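## Task

Put the cartridge marked with a wide blue band into the sealant gun and push it all the way forward so it sits in the cup of the front ring, with its nozzle sticking out through that ring. The plunger rod can only be drawn back while the small thumb plate on it, just behind the handle, is held pressed toward the front of the gun. The loaded gun must end up resting on the table itself, not leaning on any other object. Declare that you are done to finish.

## Robot and tools

Robot: two arms, left_arm and right_arm, each carrying a two-finger gripper and a wrist camera. Each base sits on a tilted plate, and both plates hang from one metal frame behind the arms; a "too close" warning treats a plate and its half of that frame as part of the arm mounted on it. Calibrated bases in the scene frame: left_arm at (-0.038, +0.263, +0.105) m, quat_wxyz (+0.980, -0.154, +0.127, +0.019); right_arm at (-0.001, -0.257, +0.105) m, quat_wxyz (+0.980, +0.152, +0.130, -0.005).

Frame: everything (poses, targets, velocities) uses the scene frame. Origin at table-top height, halfway between the two nominal bases; +x points out over the table, +z up, left_arm on the +y side. Arm names do not match image sides. Reported hand poses may be off by a few centimetres, more when reaching far.

Gripper axes: fingers extend along the gripper's +z and close along its y. end_effector_position is the point between the pads, roughly 1 cm back from the tips.

Row format (used by both motion tools): one flat list of 16 numbers covering both arms, always all 16 even if one arm is idle: left_arm x, y, z (metres), qw, qx, qy, qz (quaternion, w first), opening; then the same eight for right_arm. Positions and quaternions are absolute goal poses for the gripper in the scene frame. Opening runs from -1 (closed) to +1 (fully open, 0.094 m); it is an absolute command, and 0 is a real half-open command, so resend the current value to leave a gripper alone. To keep an orientation, repeat the same quaternion you sent before rather than copying the reported one, which drifts. An arm meant to stay put should get its last reported pose and desired opening every time.

execute_actions(actions, cameras): actions is a list of actions; each action is a list of up to 15 rows, one per 1/30 s step, and a short action repeats its final row to fill 15 steps. An action is rejected for both arms if any target lies more than 0.6 m from that gripper's current position along any of the gripper's own axes; the whole call is rejected if any action is malformed or the first fails this check. An empty list just returns state and images. cameras: list of names; omitted, null or ["all"] gives every camera, [] gives none, an unknown name voids the call.

move(target, speed, blend, opening_speed, blocking, cameras): drives each gripper in a straight line from its current "Hand target" to the given row, or through a list of up to 15 rows (no 0.6 m limit). speed: m/s per arm path, 0.002 to 0.5, default 0.25 (rotation capped at twice that in rad/s); one value or one per leg. blend: corner rounding in metres for lists, default 0 (stop at each point). opening_speed: rate of the finger command on the -1..+1 scale per second, at least 0.2; use the slow end for fragile or soft items. blocking=false returns after about 0.5 s while the move continues; a new move takes over from the current point. Paths do not avoid obstacles or the other arm, lag behind, overshoot more when fast or when the arm is nearly straight, and passing near an arm's own base can flip its shoulder posture, so route around the base. Opening changes in later list entries happen only once the arms are at rest there. The result adds a "move:" line with the ending (done, off_target, moving, held, fault) and active limits (limits=paced means clipping, limits=held means withheld steps). done means within 10 mm and 2 degrees at rest; neither done nor off_target tells you about contact.

wait(seconds 0 to 10, cameras): holds the last command, lets a running move continue. stop(cameras): brakes a running move. zoom_image(camera, region [x0, y0, x1, y1] in pixels, at most 504 by 504) magnifies the latest image of cam_head_left, cam_head_right, cam_high, cam_low, cam_left_wrist or cam_right_wrist (all 896x504). read_manual(section="licences") returns only licence text. finished_scene(scene) ends the current scene, given its number, irreversibly; call it once the gun is loaded and lying on the table.

Controller behaviour: each step clips the command to within 100 mm and 20 degrees of the measured pose, so one action may fall short; the next call should command the remainder. Friction and weight can leave a gripper a centimetre or more off target in free air. A clearance check may hold commands bringing an arm near the other arm, but not gripper-to-gripper contact.

Result lines: end_effector_position and end_effector_quat_wxyz per arm; Hand target; Tool commands; grip_measured (finger opening on the command scale; reads up to about 1.6 mm wide when empty and about 3 mm narrower than a hard part under full squeeze); Joint positions (last entry is opening in metres); Joint velocities ("within noise" means still); Joint torques (include gravity, have offsets; joints 1 to 3 wrap sign beyond ±28 N m). Grip force is about 50 to 64 N per pad; commanding about 0.05 below the touch reading (more for small or round items) squeezes at full force. Release by commanding well above grip_measured.

Hazards: anything ending up off the table fails the task. Avoid dropping parts, releasing moving parts, fast impacts, hard shoves and arm-on-arm pressing (which can end the scene). Holding loads, stretching out or pushing at unreachable poses heats motors: MOTOR HOT appears at 75 °C, at 90 °C the arm folds and goes idle, at 100 °C it drops. Occasional tugs on held parts or pushes on loose ones may occur. While you compose a reply, simulation time passes and running moves keep going.

Each tool is called as name(argument=value, ...) on one line, values as JSON.

## Session

execute_actions(actions=[])

Scene clock: 0.00 s.
left_arm: end_effector_position=(+0.2940, +0.2678, +0.2384) grip_measured=+1.000 end_effector_quat_wxyz=(+0.410, +0.453, +0.791, +0.024) | right_arm: end_effector_position=(+0.1816, -0.1525, +0.2639) grip_measured=+1.000 end_effector_quat_wxyz=(+0.500, -0.387, +0.696, +0.340)
Joint positions: left_arm=[-0.215 0.796 0.693 -0.477 -0.007 1.05 0.094] | right_arm=[0.386 0.16 0.343 -0.663 -0.538 -0.574 0.094]
Joint velocities: within noise
Joint torques (N m): no reading
Motor temperatures (°C): left_arm=[21 23 23 20 20 20 19] | right_arm=[21 27 26 21 20 22 22]
Heat: left arm: 23 °C; right arm: 27 °C.
Hand target: left_arm +0.2931, +0.2664, +0.2411; +0.414, +0.453, +0.789, +0.020 | right_arm +0.1810, -0.1528, +0.2687; +0.505, -0.388, +0.691, +0.342
Tool commands: left_gripper/opening=+1.0 right_gripper/opening=+1.0

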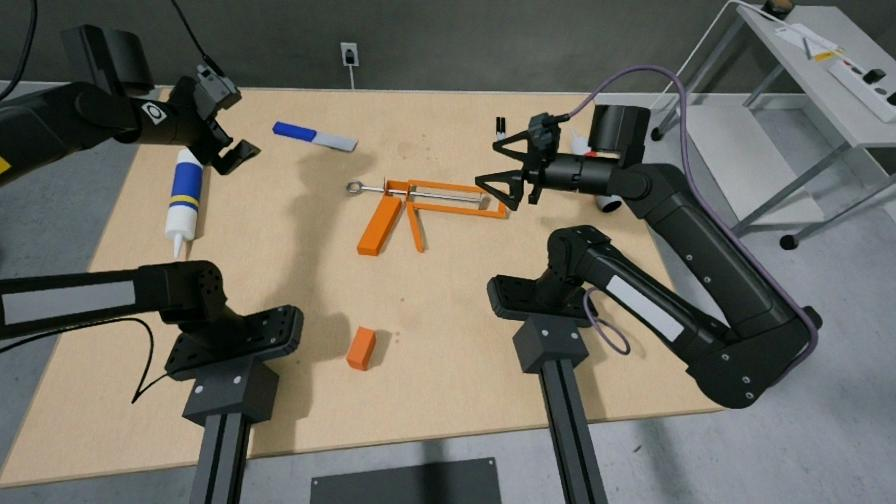

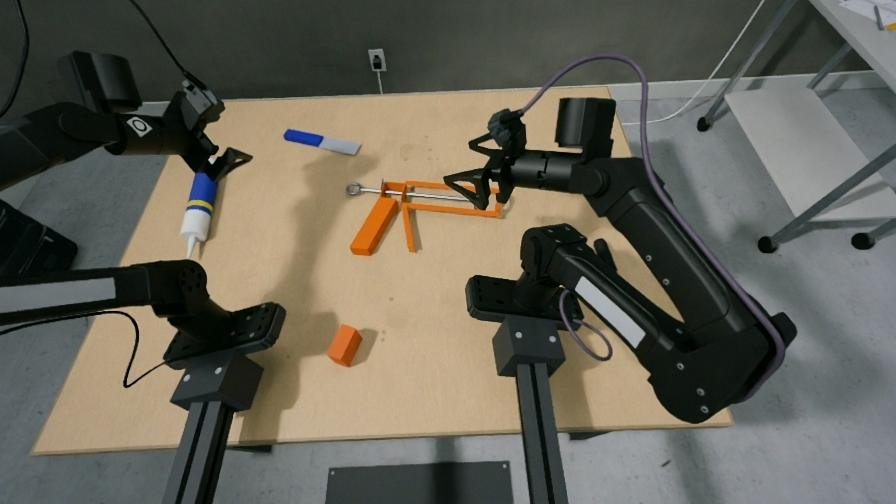

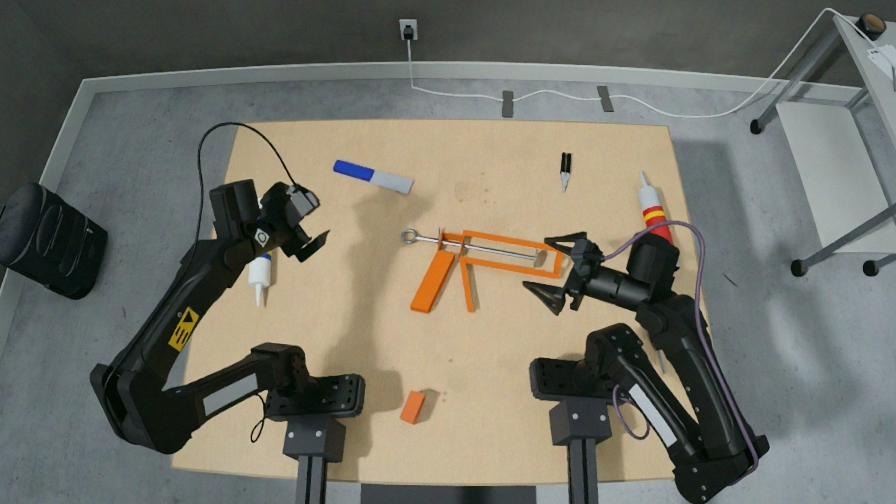

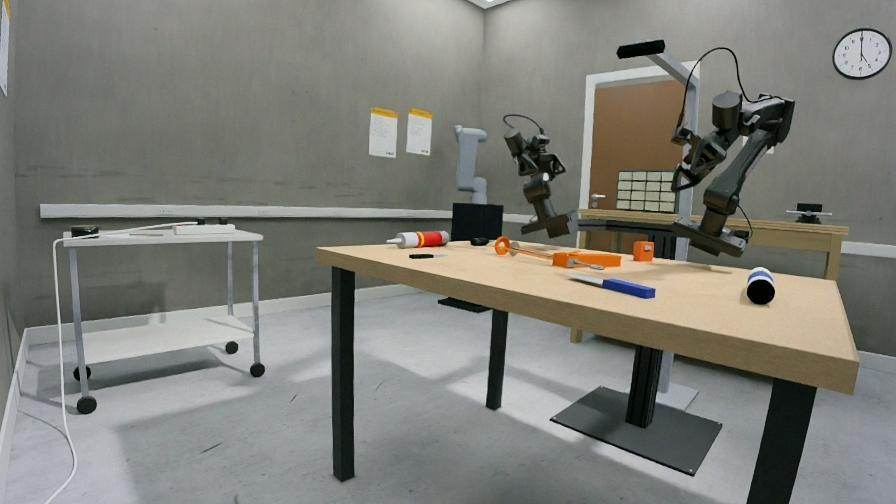

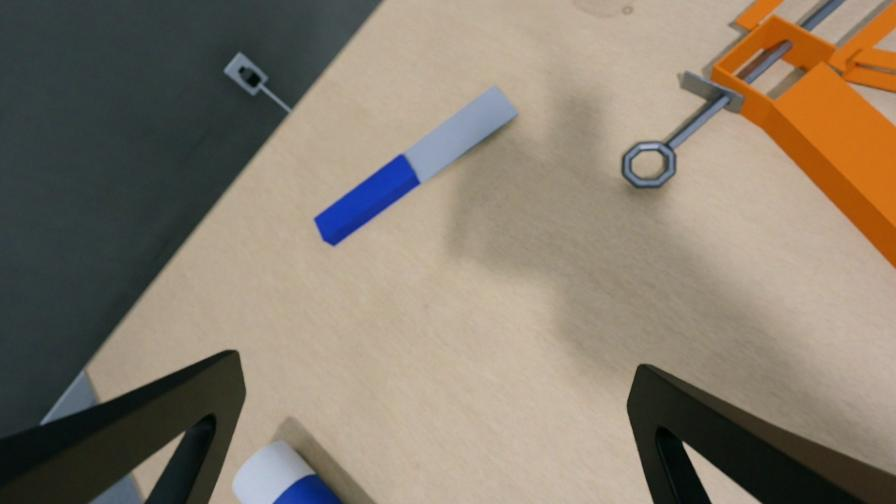

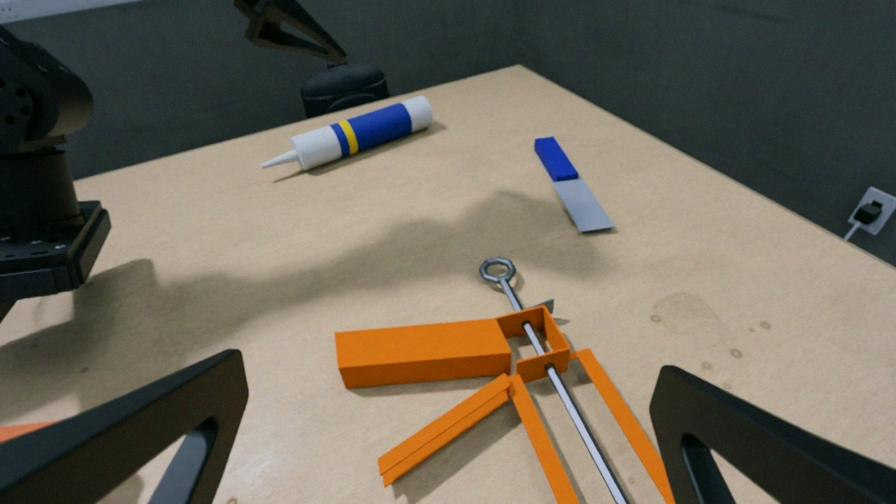

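zoom_image(camera="cam_high", region=[380, 200, 600, 330])

zoom_image(camera="cam_low", region=[380, 200, 820, 330])

zoom_image(camera="cam_right_wrist", region=[320, 230, 720, 504])

zoom_image(camera="cam_head_left", region=[320, 150, 540, 280])

Scaled by 2.291 from the camera's 896x504 image, which has a finer 1280x720 frame.

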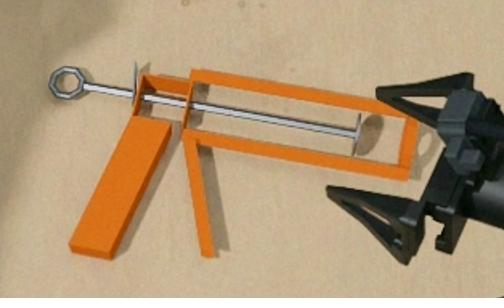

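Scaled by 1.145 from the camera's 896x504 image, which has a finer 1280x720 frame.

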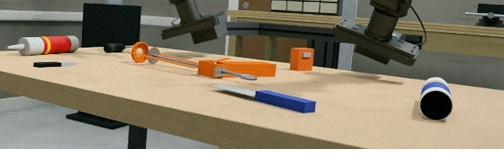

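Scaled by 1.260 from the camera's 896x504 image, which has a finer 1280x720 frame.

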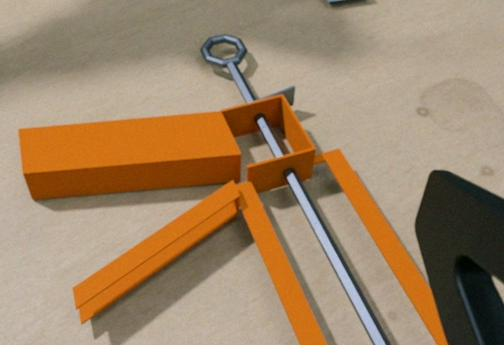

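Scaled by 2.291 from the camera's 896x504 image, which has a finer 1280x720 frame.

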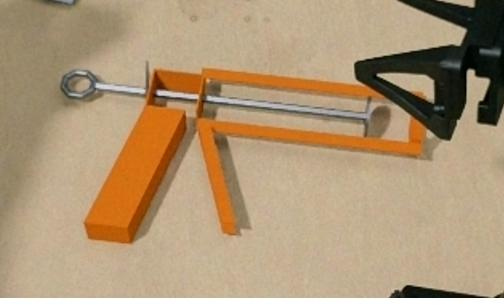

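move(target=[0.294,0.2678,0.2384,0.41,0.453,0.791,0.024,1, 0.39,-0.02,0.24,0,0,1,0,1])

Scene clock: 73.73 s.
left_arm: end_effector_position=(+0.2940, +0.2678, +0.2384) grip_measured=+1.000 end_effector_quat_wxyz=(+0.410, +0.453, +0.791, +0.024) | right_arm: end_effector_position=(+0.3891, -0.0223, +0.2373) grip_measured=+1.000 end_effector_quat_wxyz=(+0.034, -0.004, +0.999, +0.025)
Joint positions: left_arm=[-0.215 0.796 0.693 -0.477 -0.007 1.05 0.094] | right_arm=[0.838 2.282 2.3 -1.553 0.415 0.793 0.094]
Joint velocities: within noise
Joint torques (N m): left_arm=[-0.69 -2.36 6.46 1.32 0.21 0.01] | right_arm=[4.15 -8.17 8.65 0.29 -0.07 0.14]
Motor temperatures (°C): left_arm=[21 23 27 24 21 20 19] | right_arm=[21 27 29 25 21 22 22]
Heat: left arm: 27 °C; right arm: 29 °C.
Hand target: left_arm +0.2940, +0.2678, +0.2384; +0.410, +0.453, +0.791, +0.024 | right_arm +0.3897, -0.0201, +0.2396; +0.032, +0.000, +0.999, +0.029
Off the commanded pose: left_arm 0.000 m, 0 deg | right_arm 0.004 m, 5 deg.
joint sent to its limit (right arm) — joint 4 (wrist pitch), lower limit. The joint targets are off in orientation, not in position.
move: off_target (right_arm)

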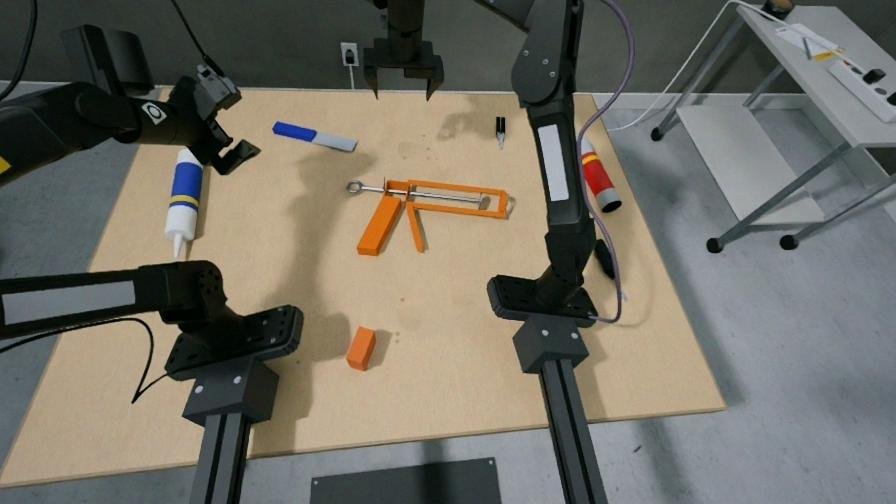

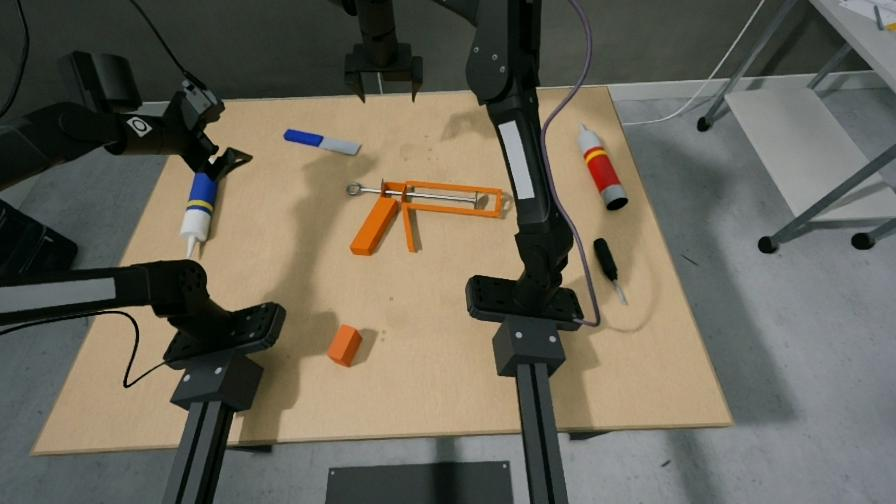

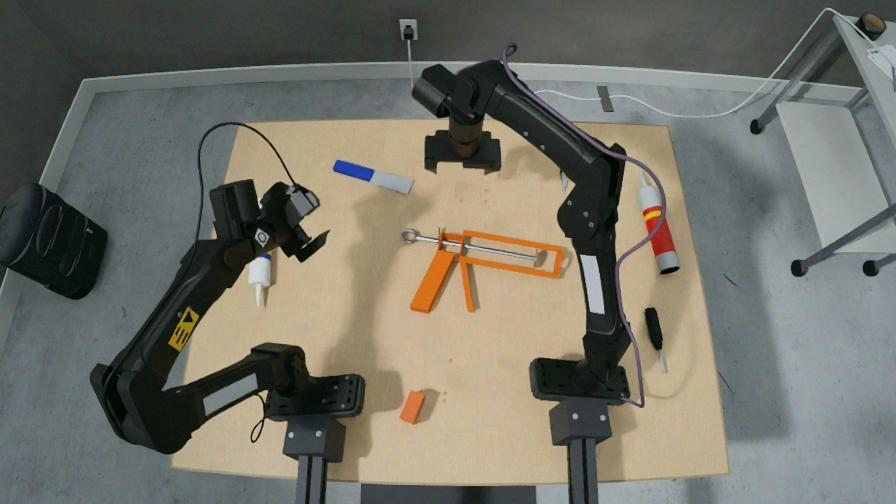

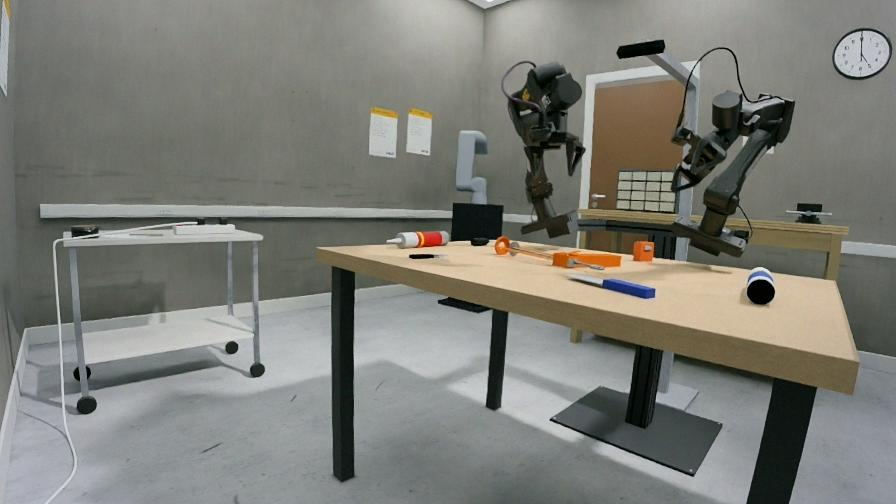

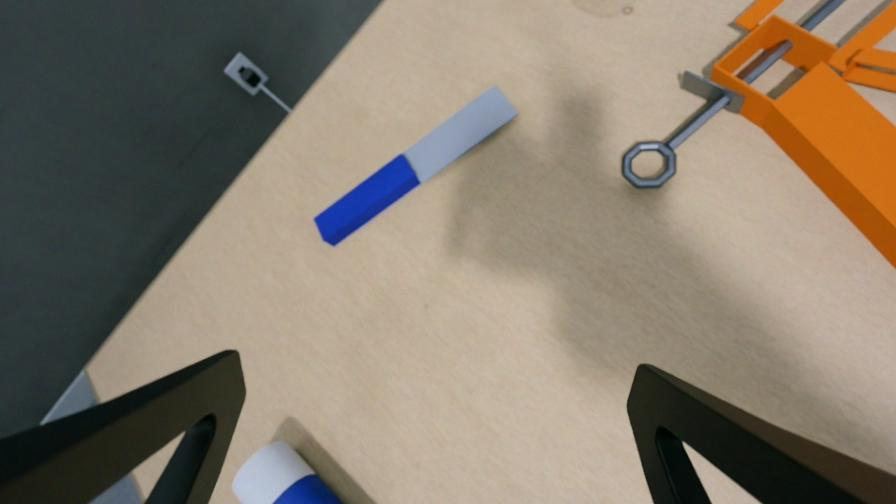

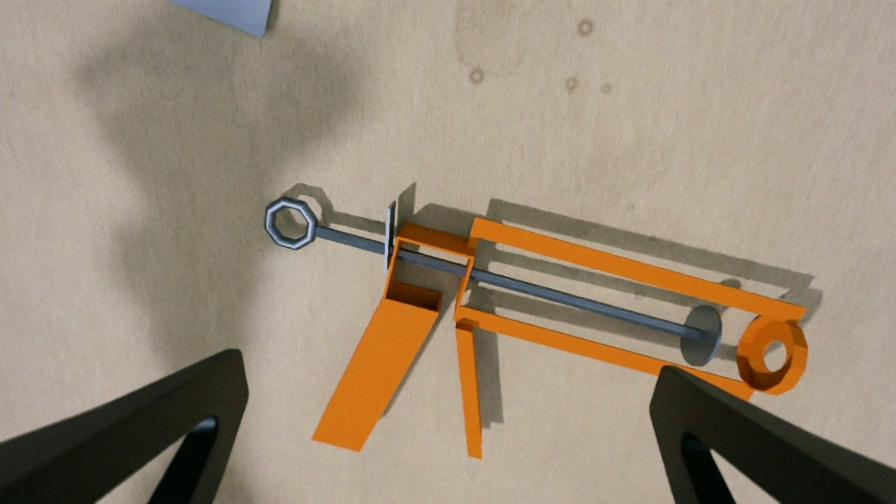

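zoom_image(camera="cam_right_wrist", region=[250, 170, 530, 350])

zoom_image(camera="cam_right_wrist", region=[630, 250, 850, 420])

zoom_image(camera="cam_low", region=[480, 220, 680, 310])

zoom_image(camera="cam_head_right", region=[320, 160, 540, 280])

Scaled by 1.800 from the camera's 896x504 image, which has a finer 1280x720 frame.

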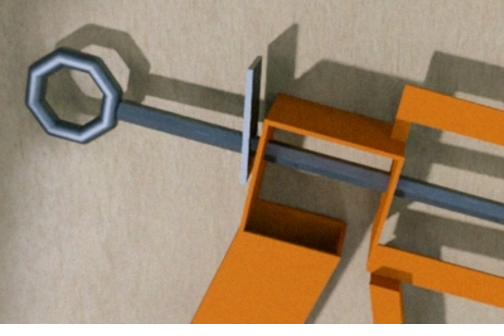

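Scaled by 2.291 from the camera's 896x504 image, which has a finer 1280x720 frame.

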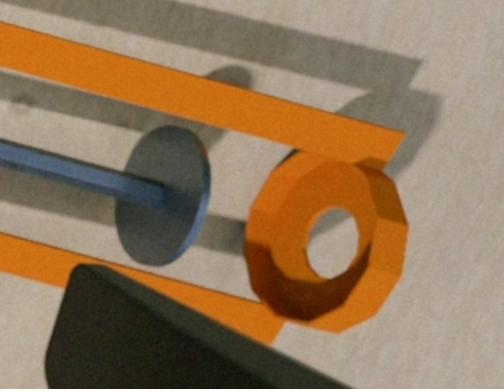

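Scaled by 2.520 from the camera's 896x504 image, which has a finer 1280x720 frame.

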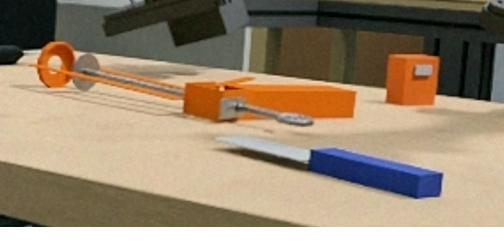

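Scaled by 2.291 from the camera's 896x504 image, which has a finer 1280x720 frame.

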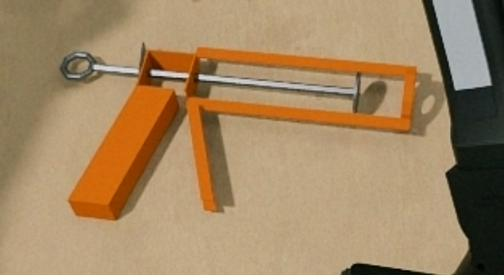

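move(target=[0.36,0.46,0.24,0,0,1,0,1, 0.3891,-0.0223,0.2373,0.034,-0.004,0.999,0.025,1])

Scene clock: 157.77 s.
left_arm: end_effector_position=(+0.3577, +0.4564, +0.2449) grip_measured=+1.000 end_effector_quat_wxyz=(+0.009, +0.007, +1.000, -0.003) | right_arm: end_effector_position=(+0.3889, -0.0224, +0.2373) grip_measured=+1.000 end_effector_quat_wxyz=(+0.034, -0.004, +0.999, +0.025)
Joint positions: left_arm=[0.197 1.753 2.084 -1.56 -0.234 0.294 0.094] | right_arm=[0.838 2.282 2.3 -1.554 0.414 0.794 0.094]
Joint velocities: within noise
Joint torques (N m): left_arm=[-1.47 -8.79 7.53 0.16 -0.05 -0.12] | right_arm=[4.05 -9.09 5.68 0.4 0 0.03]
Motor temperatures (°C): left_arm=[21 23 27 26 21 20 19] | right_arm=[22 31 28 23 21 22 22]
Heat: left arm: 27 °C; right arm: 31 °C.
Hand target: left_arm +0.3599, +0.4600, +0.2400; +0.001, +0.000, +1.000, +0.000 | right_arm +0.3891, -0.0222, +0.2373; +0.034, -0.004, +0.999, +0.025
Off the commanded pose: left_arm 0.006 m, 1 deg | right_arm 0.000 m, 0 deg.
move: done

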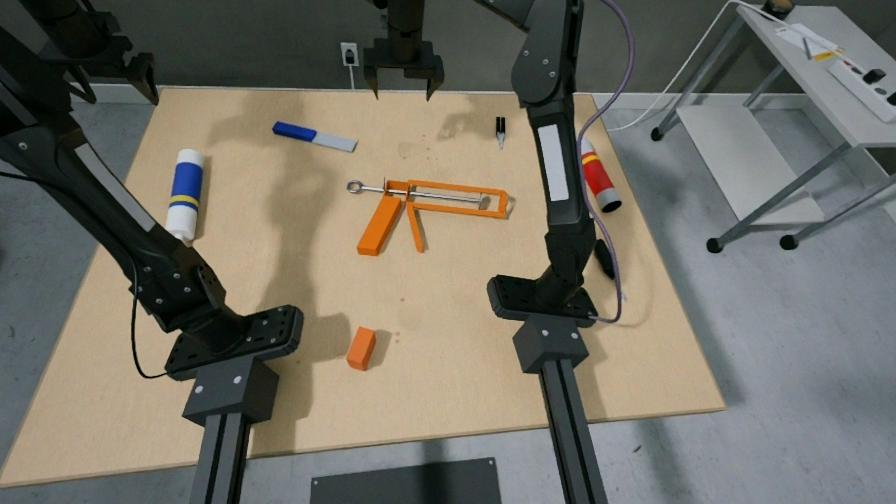

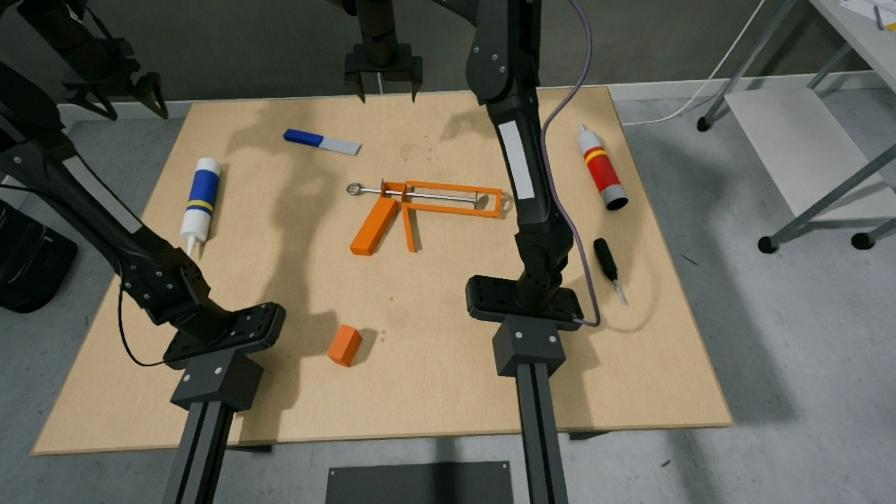

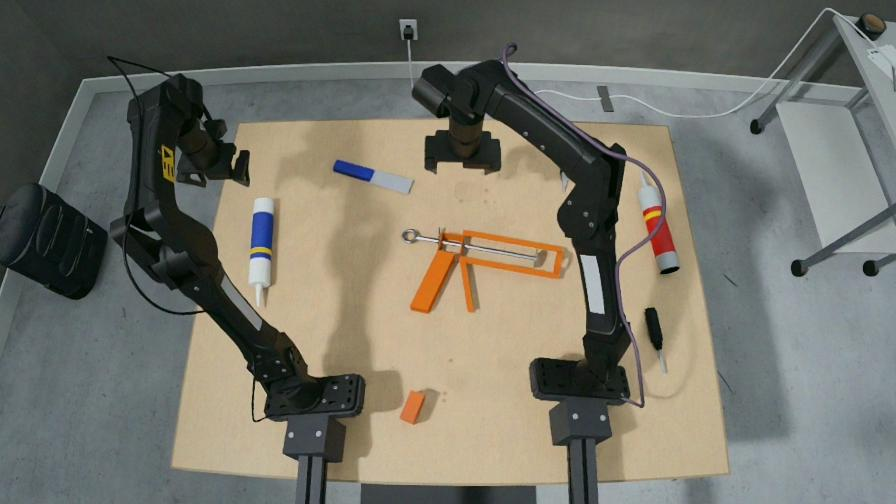

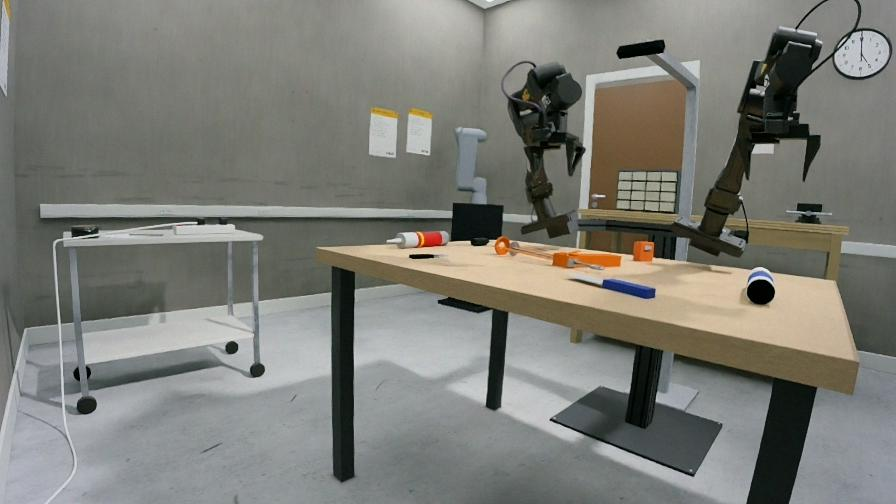

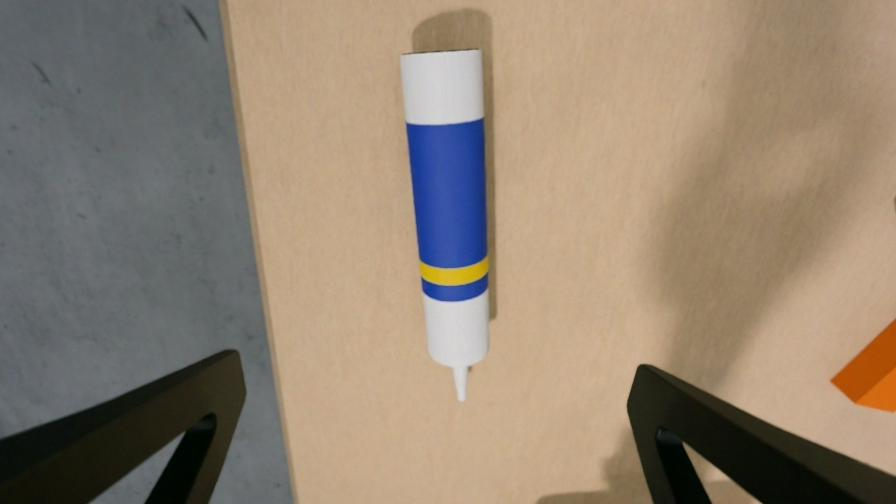

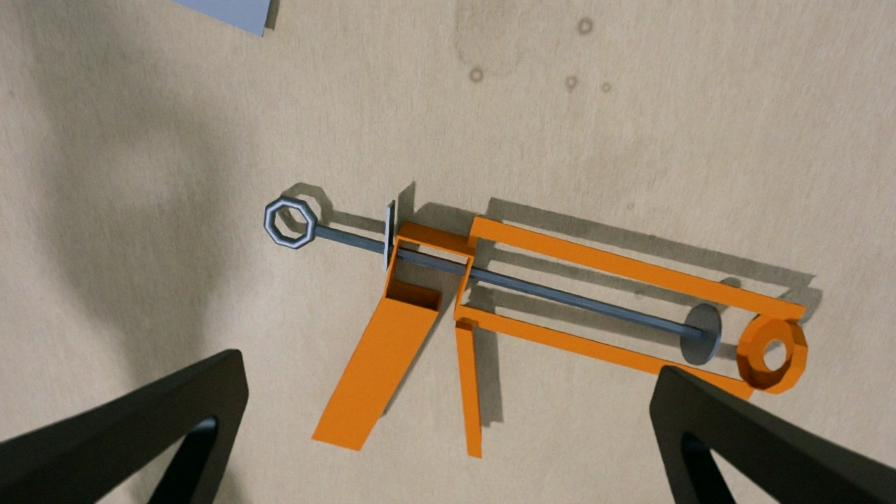

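move(target=[0.28,0.17,0.11,0.6325,0.316,0.632,-0.316,1, 0.3891,-0.0223,0.2373,0.034,-0.004,0.999,0.025,1], cameras=["cam_left_wrist","cam_high"])

Scene clock: 243.40 s.
left_arm: end_effector_position=(+0.2851, +0.1781, +0.1107) grip_measured=+1.000 end_effector_quat_wxyz=(+0.626, +0.327, +0.642, -0.299) | right_arm: end_effector_position=(+0.3889, -0.0224, +0.2373) grip_measured=+1.000 end_effector_quat_wxyz=(+0.034, -0.004, +0.999, +0.025)
Joint positions: left_arm=[0.158 2.054 0.229 1.554 1.065 0.656 0.094] | right_arm=[0.838 2.282 2.3 -1.554 0.414 0.794 0.094]
Joint velocities: within noise
Joint torques (N m): left_arm=[-3.38 -5.29 -0.05 1.31 0.59 -0.12] | right_arm=[4.05 -9.1 5.68 0.4 0 0.03]
Motor temperatures (°C): left_arm=[21 28 27 23 21 20 19] | right_arm=[23 33 27 23 21 22 22]
Heat: left arm: 28 °C; right arm: 33 °C.
Hand target: left_arm +0.2800, +0.1704, +0.1102; +0.620, +0.328, +0.637, -0.320 | right_arm +0.3891, -0.0222, +0.2373; +0.034, -0.004, +0.999, +0.025
Off the commanded pose: left_arm 0.010 m, 3 deg | right_arm 0.000 m, 0 deg.
joint sent to its limit (left arm) — joint 4 (wrist pitch), upper limit. The joint targets still meet the commanded pose.
move: off_target (left_arm)
Images, in order (width x height): cam_high 896x504, cam_left_wrist 896x504.

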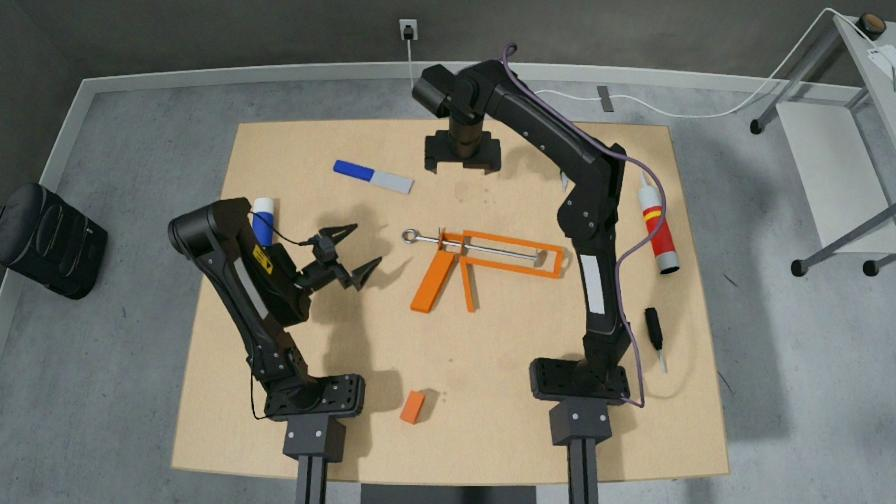

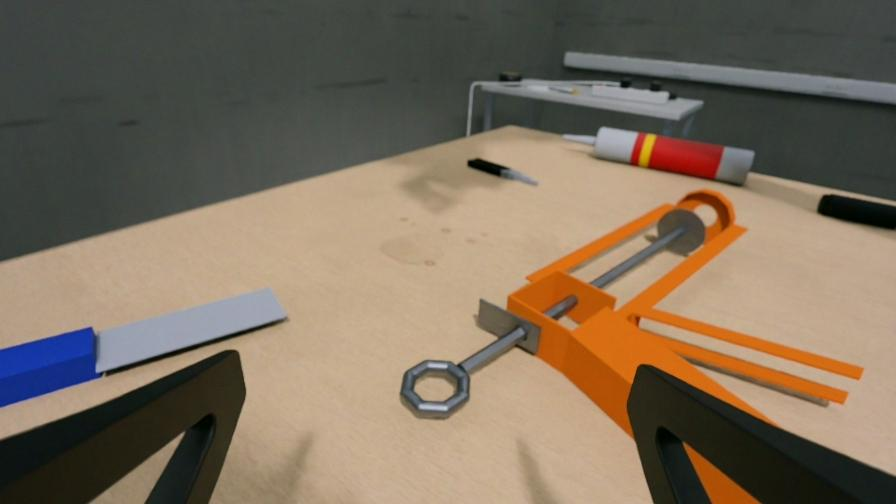

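zoom_image(camera="cam_left_wrist", region=[390, 170, 770, 430])

Scaled by 1.326 from the camera's 896x504 image, which has a finer 1280x720 frame.

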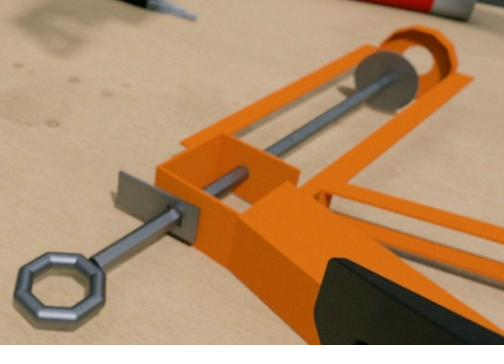

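move(target=[0.2851,0.1781,0.1107,0.626,0.327,0.642,-0.299,1, 0.3468,-0.0054,0.09,-0.0057,0.0937,0.9936,-0.0608,1], cameras=["cam_left_wrist","cam_high","cam_right_wrist"])

Scene clock: 467.70 s.
left_arm: end_effector_position=(+0.2851, +0.1781, +0.1108) grip_measured=+1.000 end_effector_quat_wxyz=(+0.626, +0.326, +0.642, -0.300) | right_arm: end_effector_position=(+0.3450, -0.0051, +0.0919) grip_measured=+1.000 end_effector_quat_wxyz=(-0.014, +0.089, +0.994, -0.058)
Joint positions: left_arm=[0.158 2.054 0.229 1.555 1.065 0.655 0.094] | right_arm=[0.813 2.409 1.898 -1.224 0.447 1.04 0.094]
Joint velocities: within noise
Joint torques (N m): left_arm=[-2.06 -7.05 -0.29 1.27 0.37 0.02] | right_arm=[4.33 -9.68 4.93 0.08 0.22 0.11]
Motor temperatures (°C): left_arm=[22 23 24 27 22 20 19] | right_arm=[23 36 27 22 20 22 22]
Heat: left arm: 27 °C; right arm: 36 °C.
Hand target: left_arm +0.2851, +0.1781, +0.1107; +0.626, +0.327, +0.642, -0.299 | right_arm +0.3468, -0.0054, +0.0901; -0.006, +0.094, +0.994, -0.061
Off the commanded pose: left_arm 0.000 m, 0 deg | right_arm 0.003 m, 1 deg.
move: done
Images, in order (width x height): cam_high 896x504, cam_left_wrist 896x504, cam_right_wrist 896x504.

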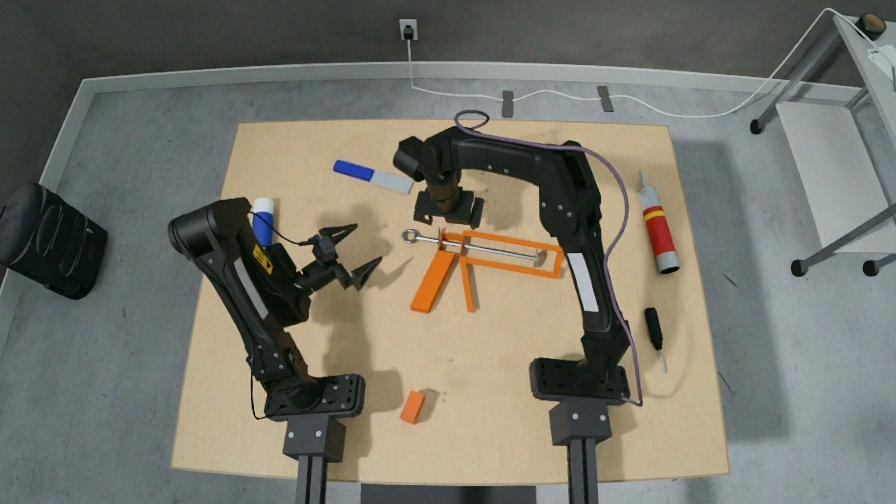

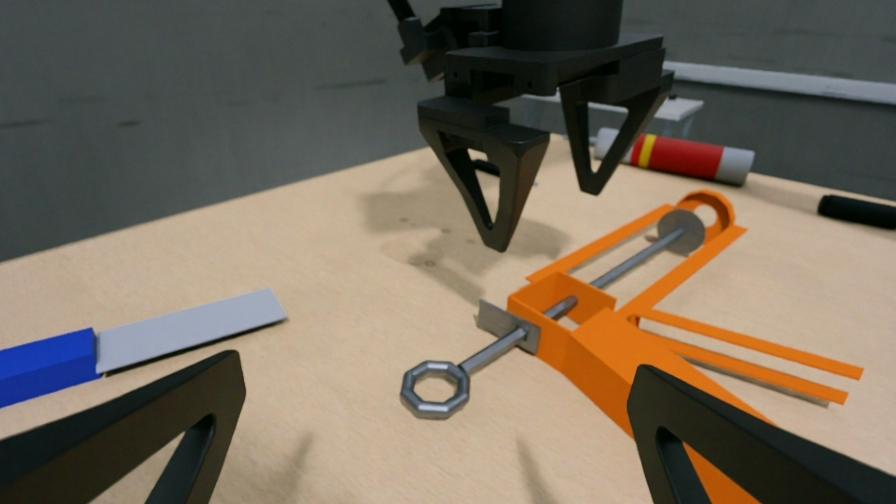

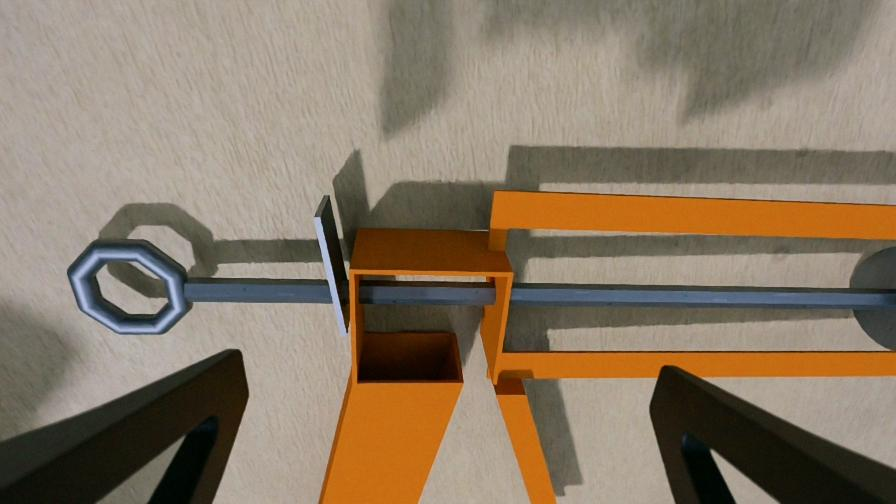

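move(target=[0.2851,0.1781,0.1107,0.626,0.327,0.642,-0.299,1, 0.3450,-0.0050,0.036,-0.0057,0.0937,0.9936,-0.0608,1], cameras=["cam_left_wrist","cam_right_wrist"], speed=0.1)

zoom_image(camera="cam_left_wrist", region=[390, 170, 770, 430])

Scene clock: 518.03 s.
left_arm: end_effector_position=(+0.2851, +0.1781, +0.1108) grip_measured=+1.000 end_effector_quat_wxyz=(+0.626, +0.326, +0.642, -0.300) | right_arm: end_effector_position=(+0.3475, -0.0037, +0.0427) grip_measured=+1.000 end_effector_quat_wxyz=(-0.009, +0.101, +0.993, -0.052)
Joint positions: left_arm=[0.158 2.054 0.229 1.555 1.065 0.655 0.094] | right_arm=[0.768 2.457 1.801 -1.04 0.454 1.008 0.094]
Joint velocities: within noise
Joint torques (N m): left_arm=[-2.02 -7.04 -0.29 1.27 0.38 0.03] | right_arm=[4.44 -9.02 4.19 0.18 0.19 -0.06]
Motor temperatures (°C): left_arm=[22 24 23 27 21 20 19] | right_arm=[24 41 28 22 21 22 22]
Heat: left arm: 27 °C; right arm: 41 °C.
Hand target: left_arm +0.2851, +0.1781, +0.1107; +0.626, +0.327, +0.642, -0.299 | right_arm +0.3449, -0.0050, +0.0362; -0.006, +0.094, +0.994, -0.061
Off the commanded pose: left_arm 0.000 m, 0 deg | right_arm 0.007 m, 1 deg.
move: done
Images, in order (width x height): cam_left_wrist 896x504, cam_right_wrist 896x504.

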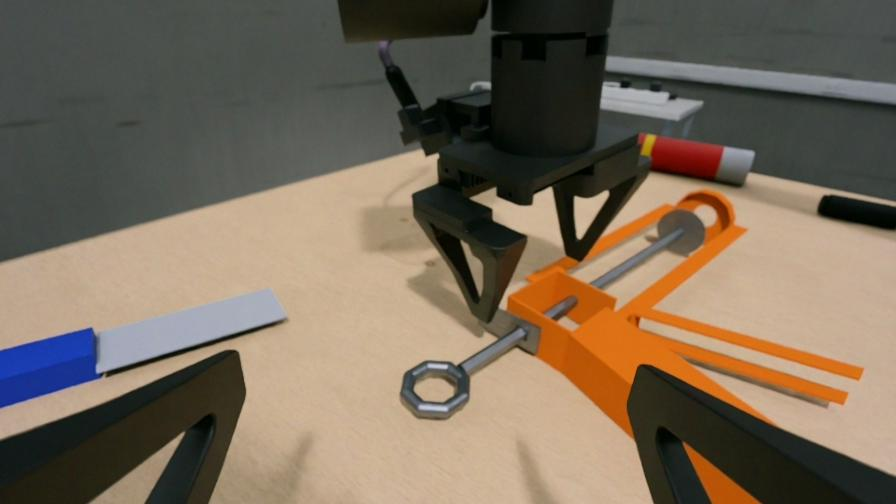

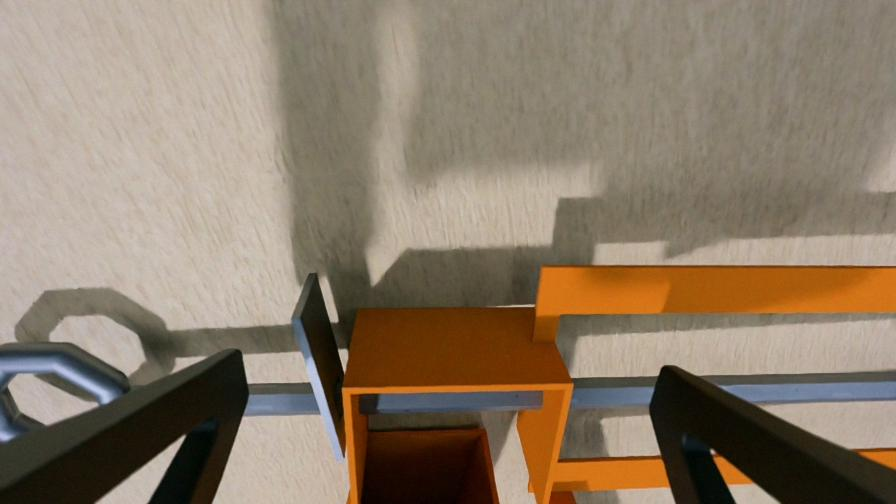

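Scaled by 1.326 from the camera's 896x504 image, which has a finer 1280x720 frame.

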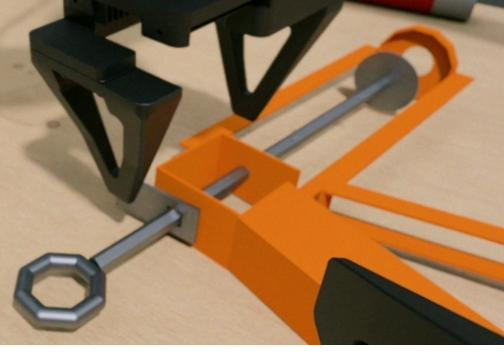

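move(target=[0.2851,0.1781,0.1107,0.626,0.327,0.642,-0.299,1, 0.3385,-0.0055,0.024,-0.0057,0.0937,0.9936,-0.0608,1], cameras=["cam_left_wrist","cam_right_wrist"], speed=0.1)

zoom_image(camera="cam_left_wrist", region=[390, 170, 770, 430])

Scene clock: 531.47 s.
left_arm: end_effector_position=(+0.2851, +0.1781, +0.1108) grip_measured=+1.000 end_effector_quat_wxyz=(+0.626, +0.326, +0.642, -0.300) | right_arm: end_effector_position=(+0.3425, -0.0033, +0.0325) grip_measured=+1.000 end_effector_quat_wxyz=(-0.006, +0.102, +0.994, -0.050)
Joint positions: left_arm=[0.158 2.054 0.229 1.555 1.065 0.655 0.094] | right_arm=[0.768 2.457 1.754 -0.987 0.456 1.006 0.094]
Joint velocities: within noise
Joint torques (N m): left_arm=[-1.99 -7.04 -0.29 1.27 0.36 0.02] | right_arm=[4.27 -8.72 3.85 0.17 0.17 -0.05]
Motor temperatures (°C): left_arm=[22 24 23 27 21 20 19] | right_arm=[24 40 27 22 21 22 22]
Heat: left arm: 27 °C; right arm: 40 °C.
Hand target: left_arm +0.2851, +0.1781, +0.1107; +0.626, +0.327, +0.642, -0.299 | right_arm +0.3385, -0.0057, +0.0242; -0.006, +0.094, +0.994, -0.061
Off the commanded pose: left_arm 0.000 m, 0 deg | right_arm 0.010 m, 1 deg.
move: done
Images, in order (width x height): cam_left_wrist 896x504, cam_right_wrist 896x504.

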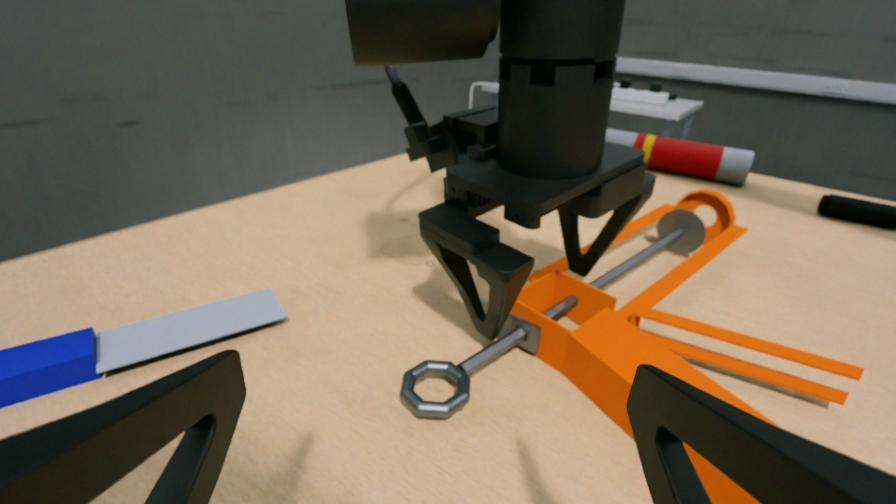

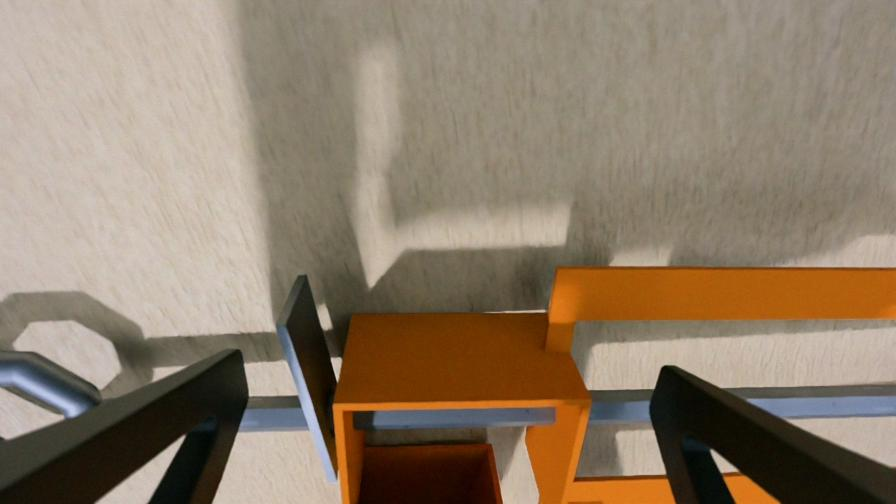

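Scaled by 1.326 from the camera's 896x504 image, which has a finer 1280x720 frame.

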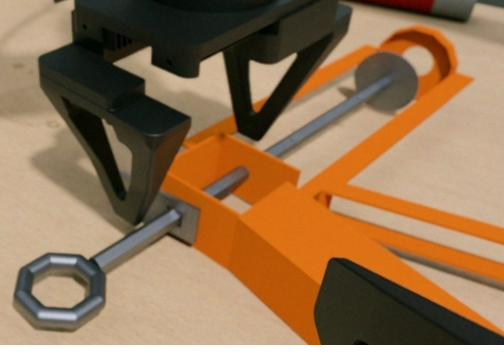

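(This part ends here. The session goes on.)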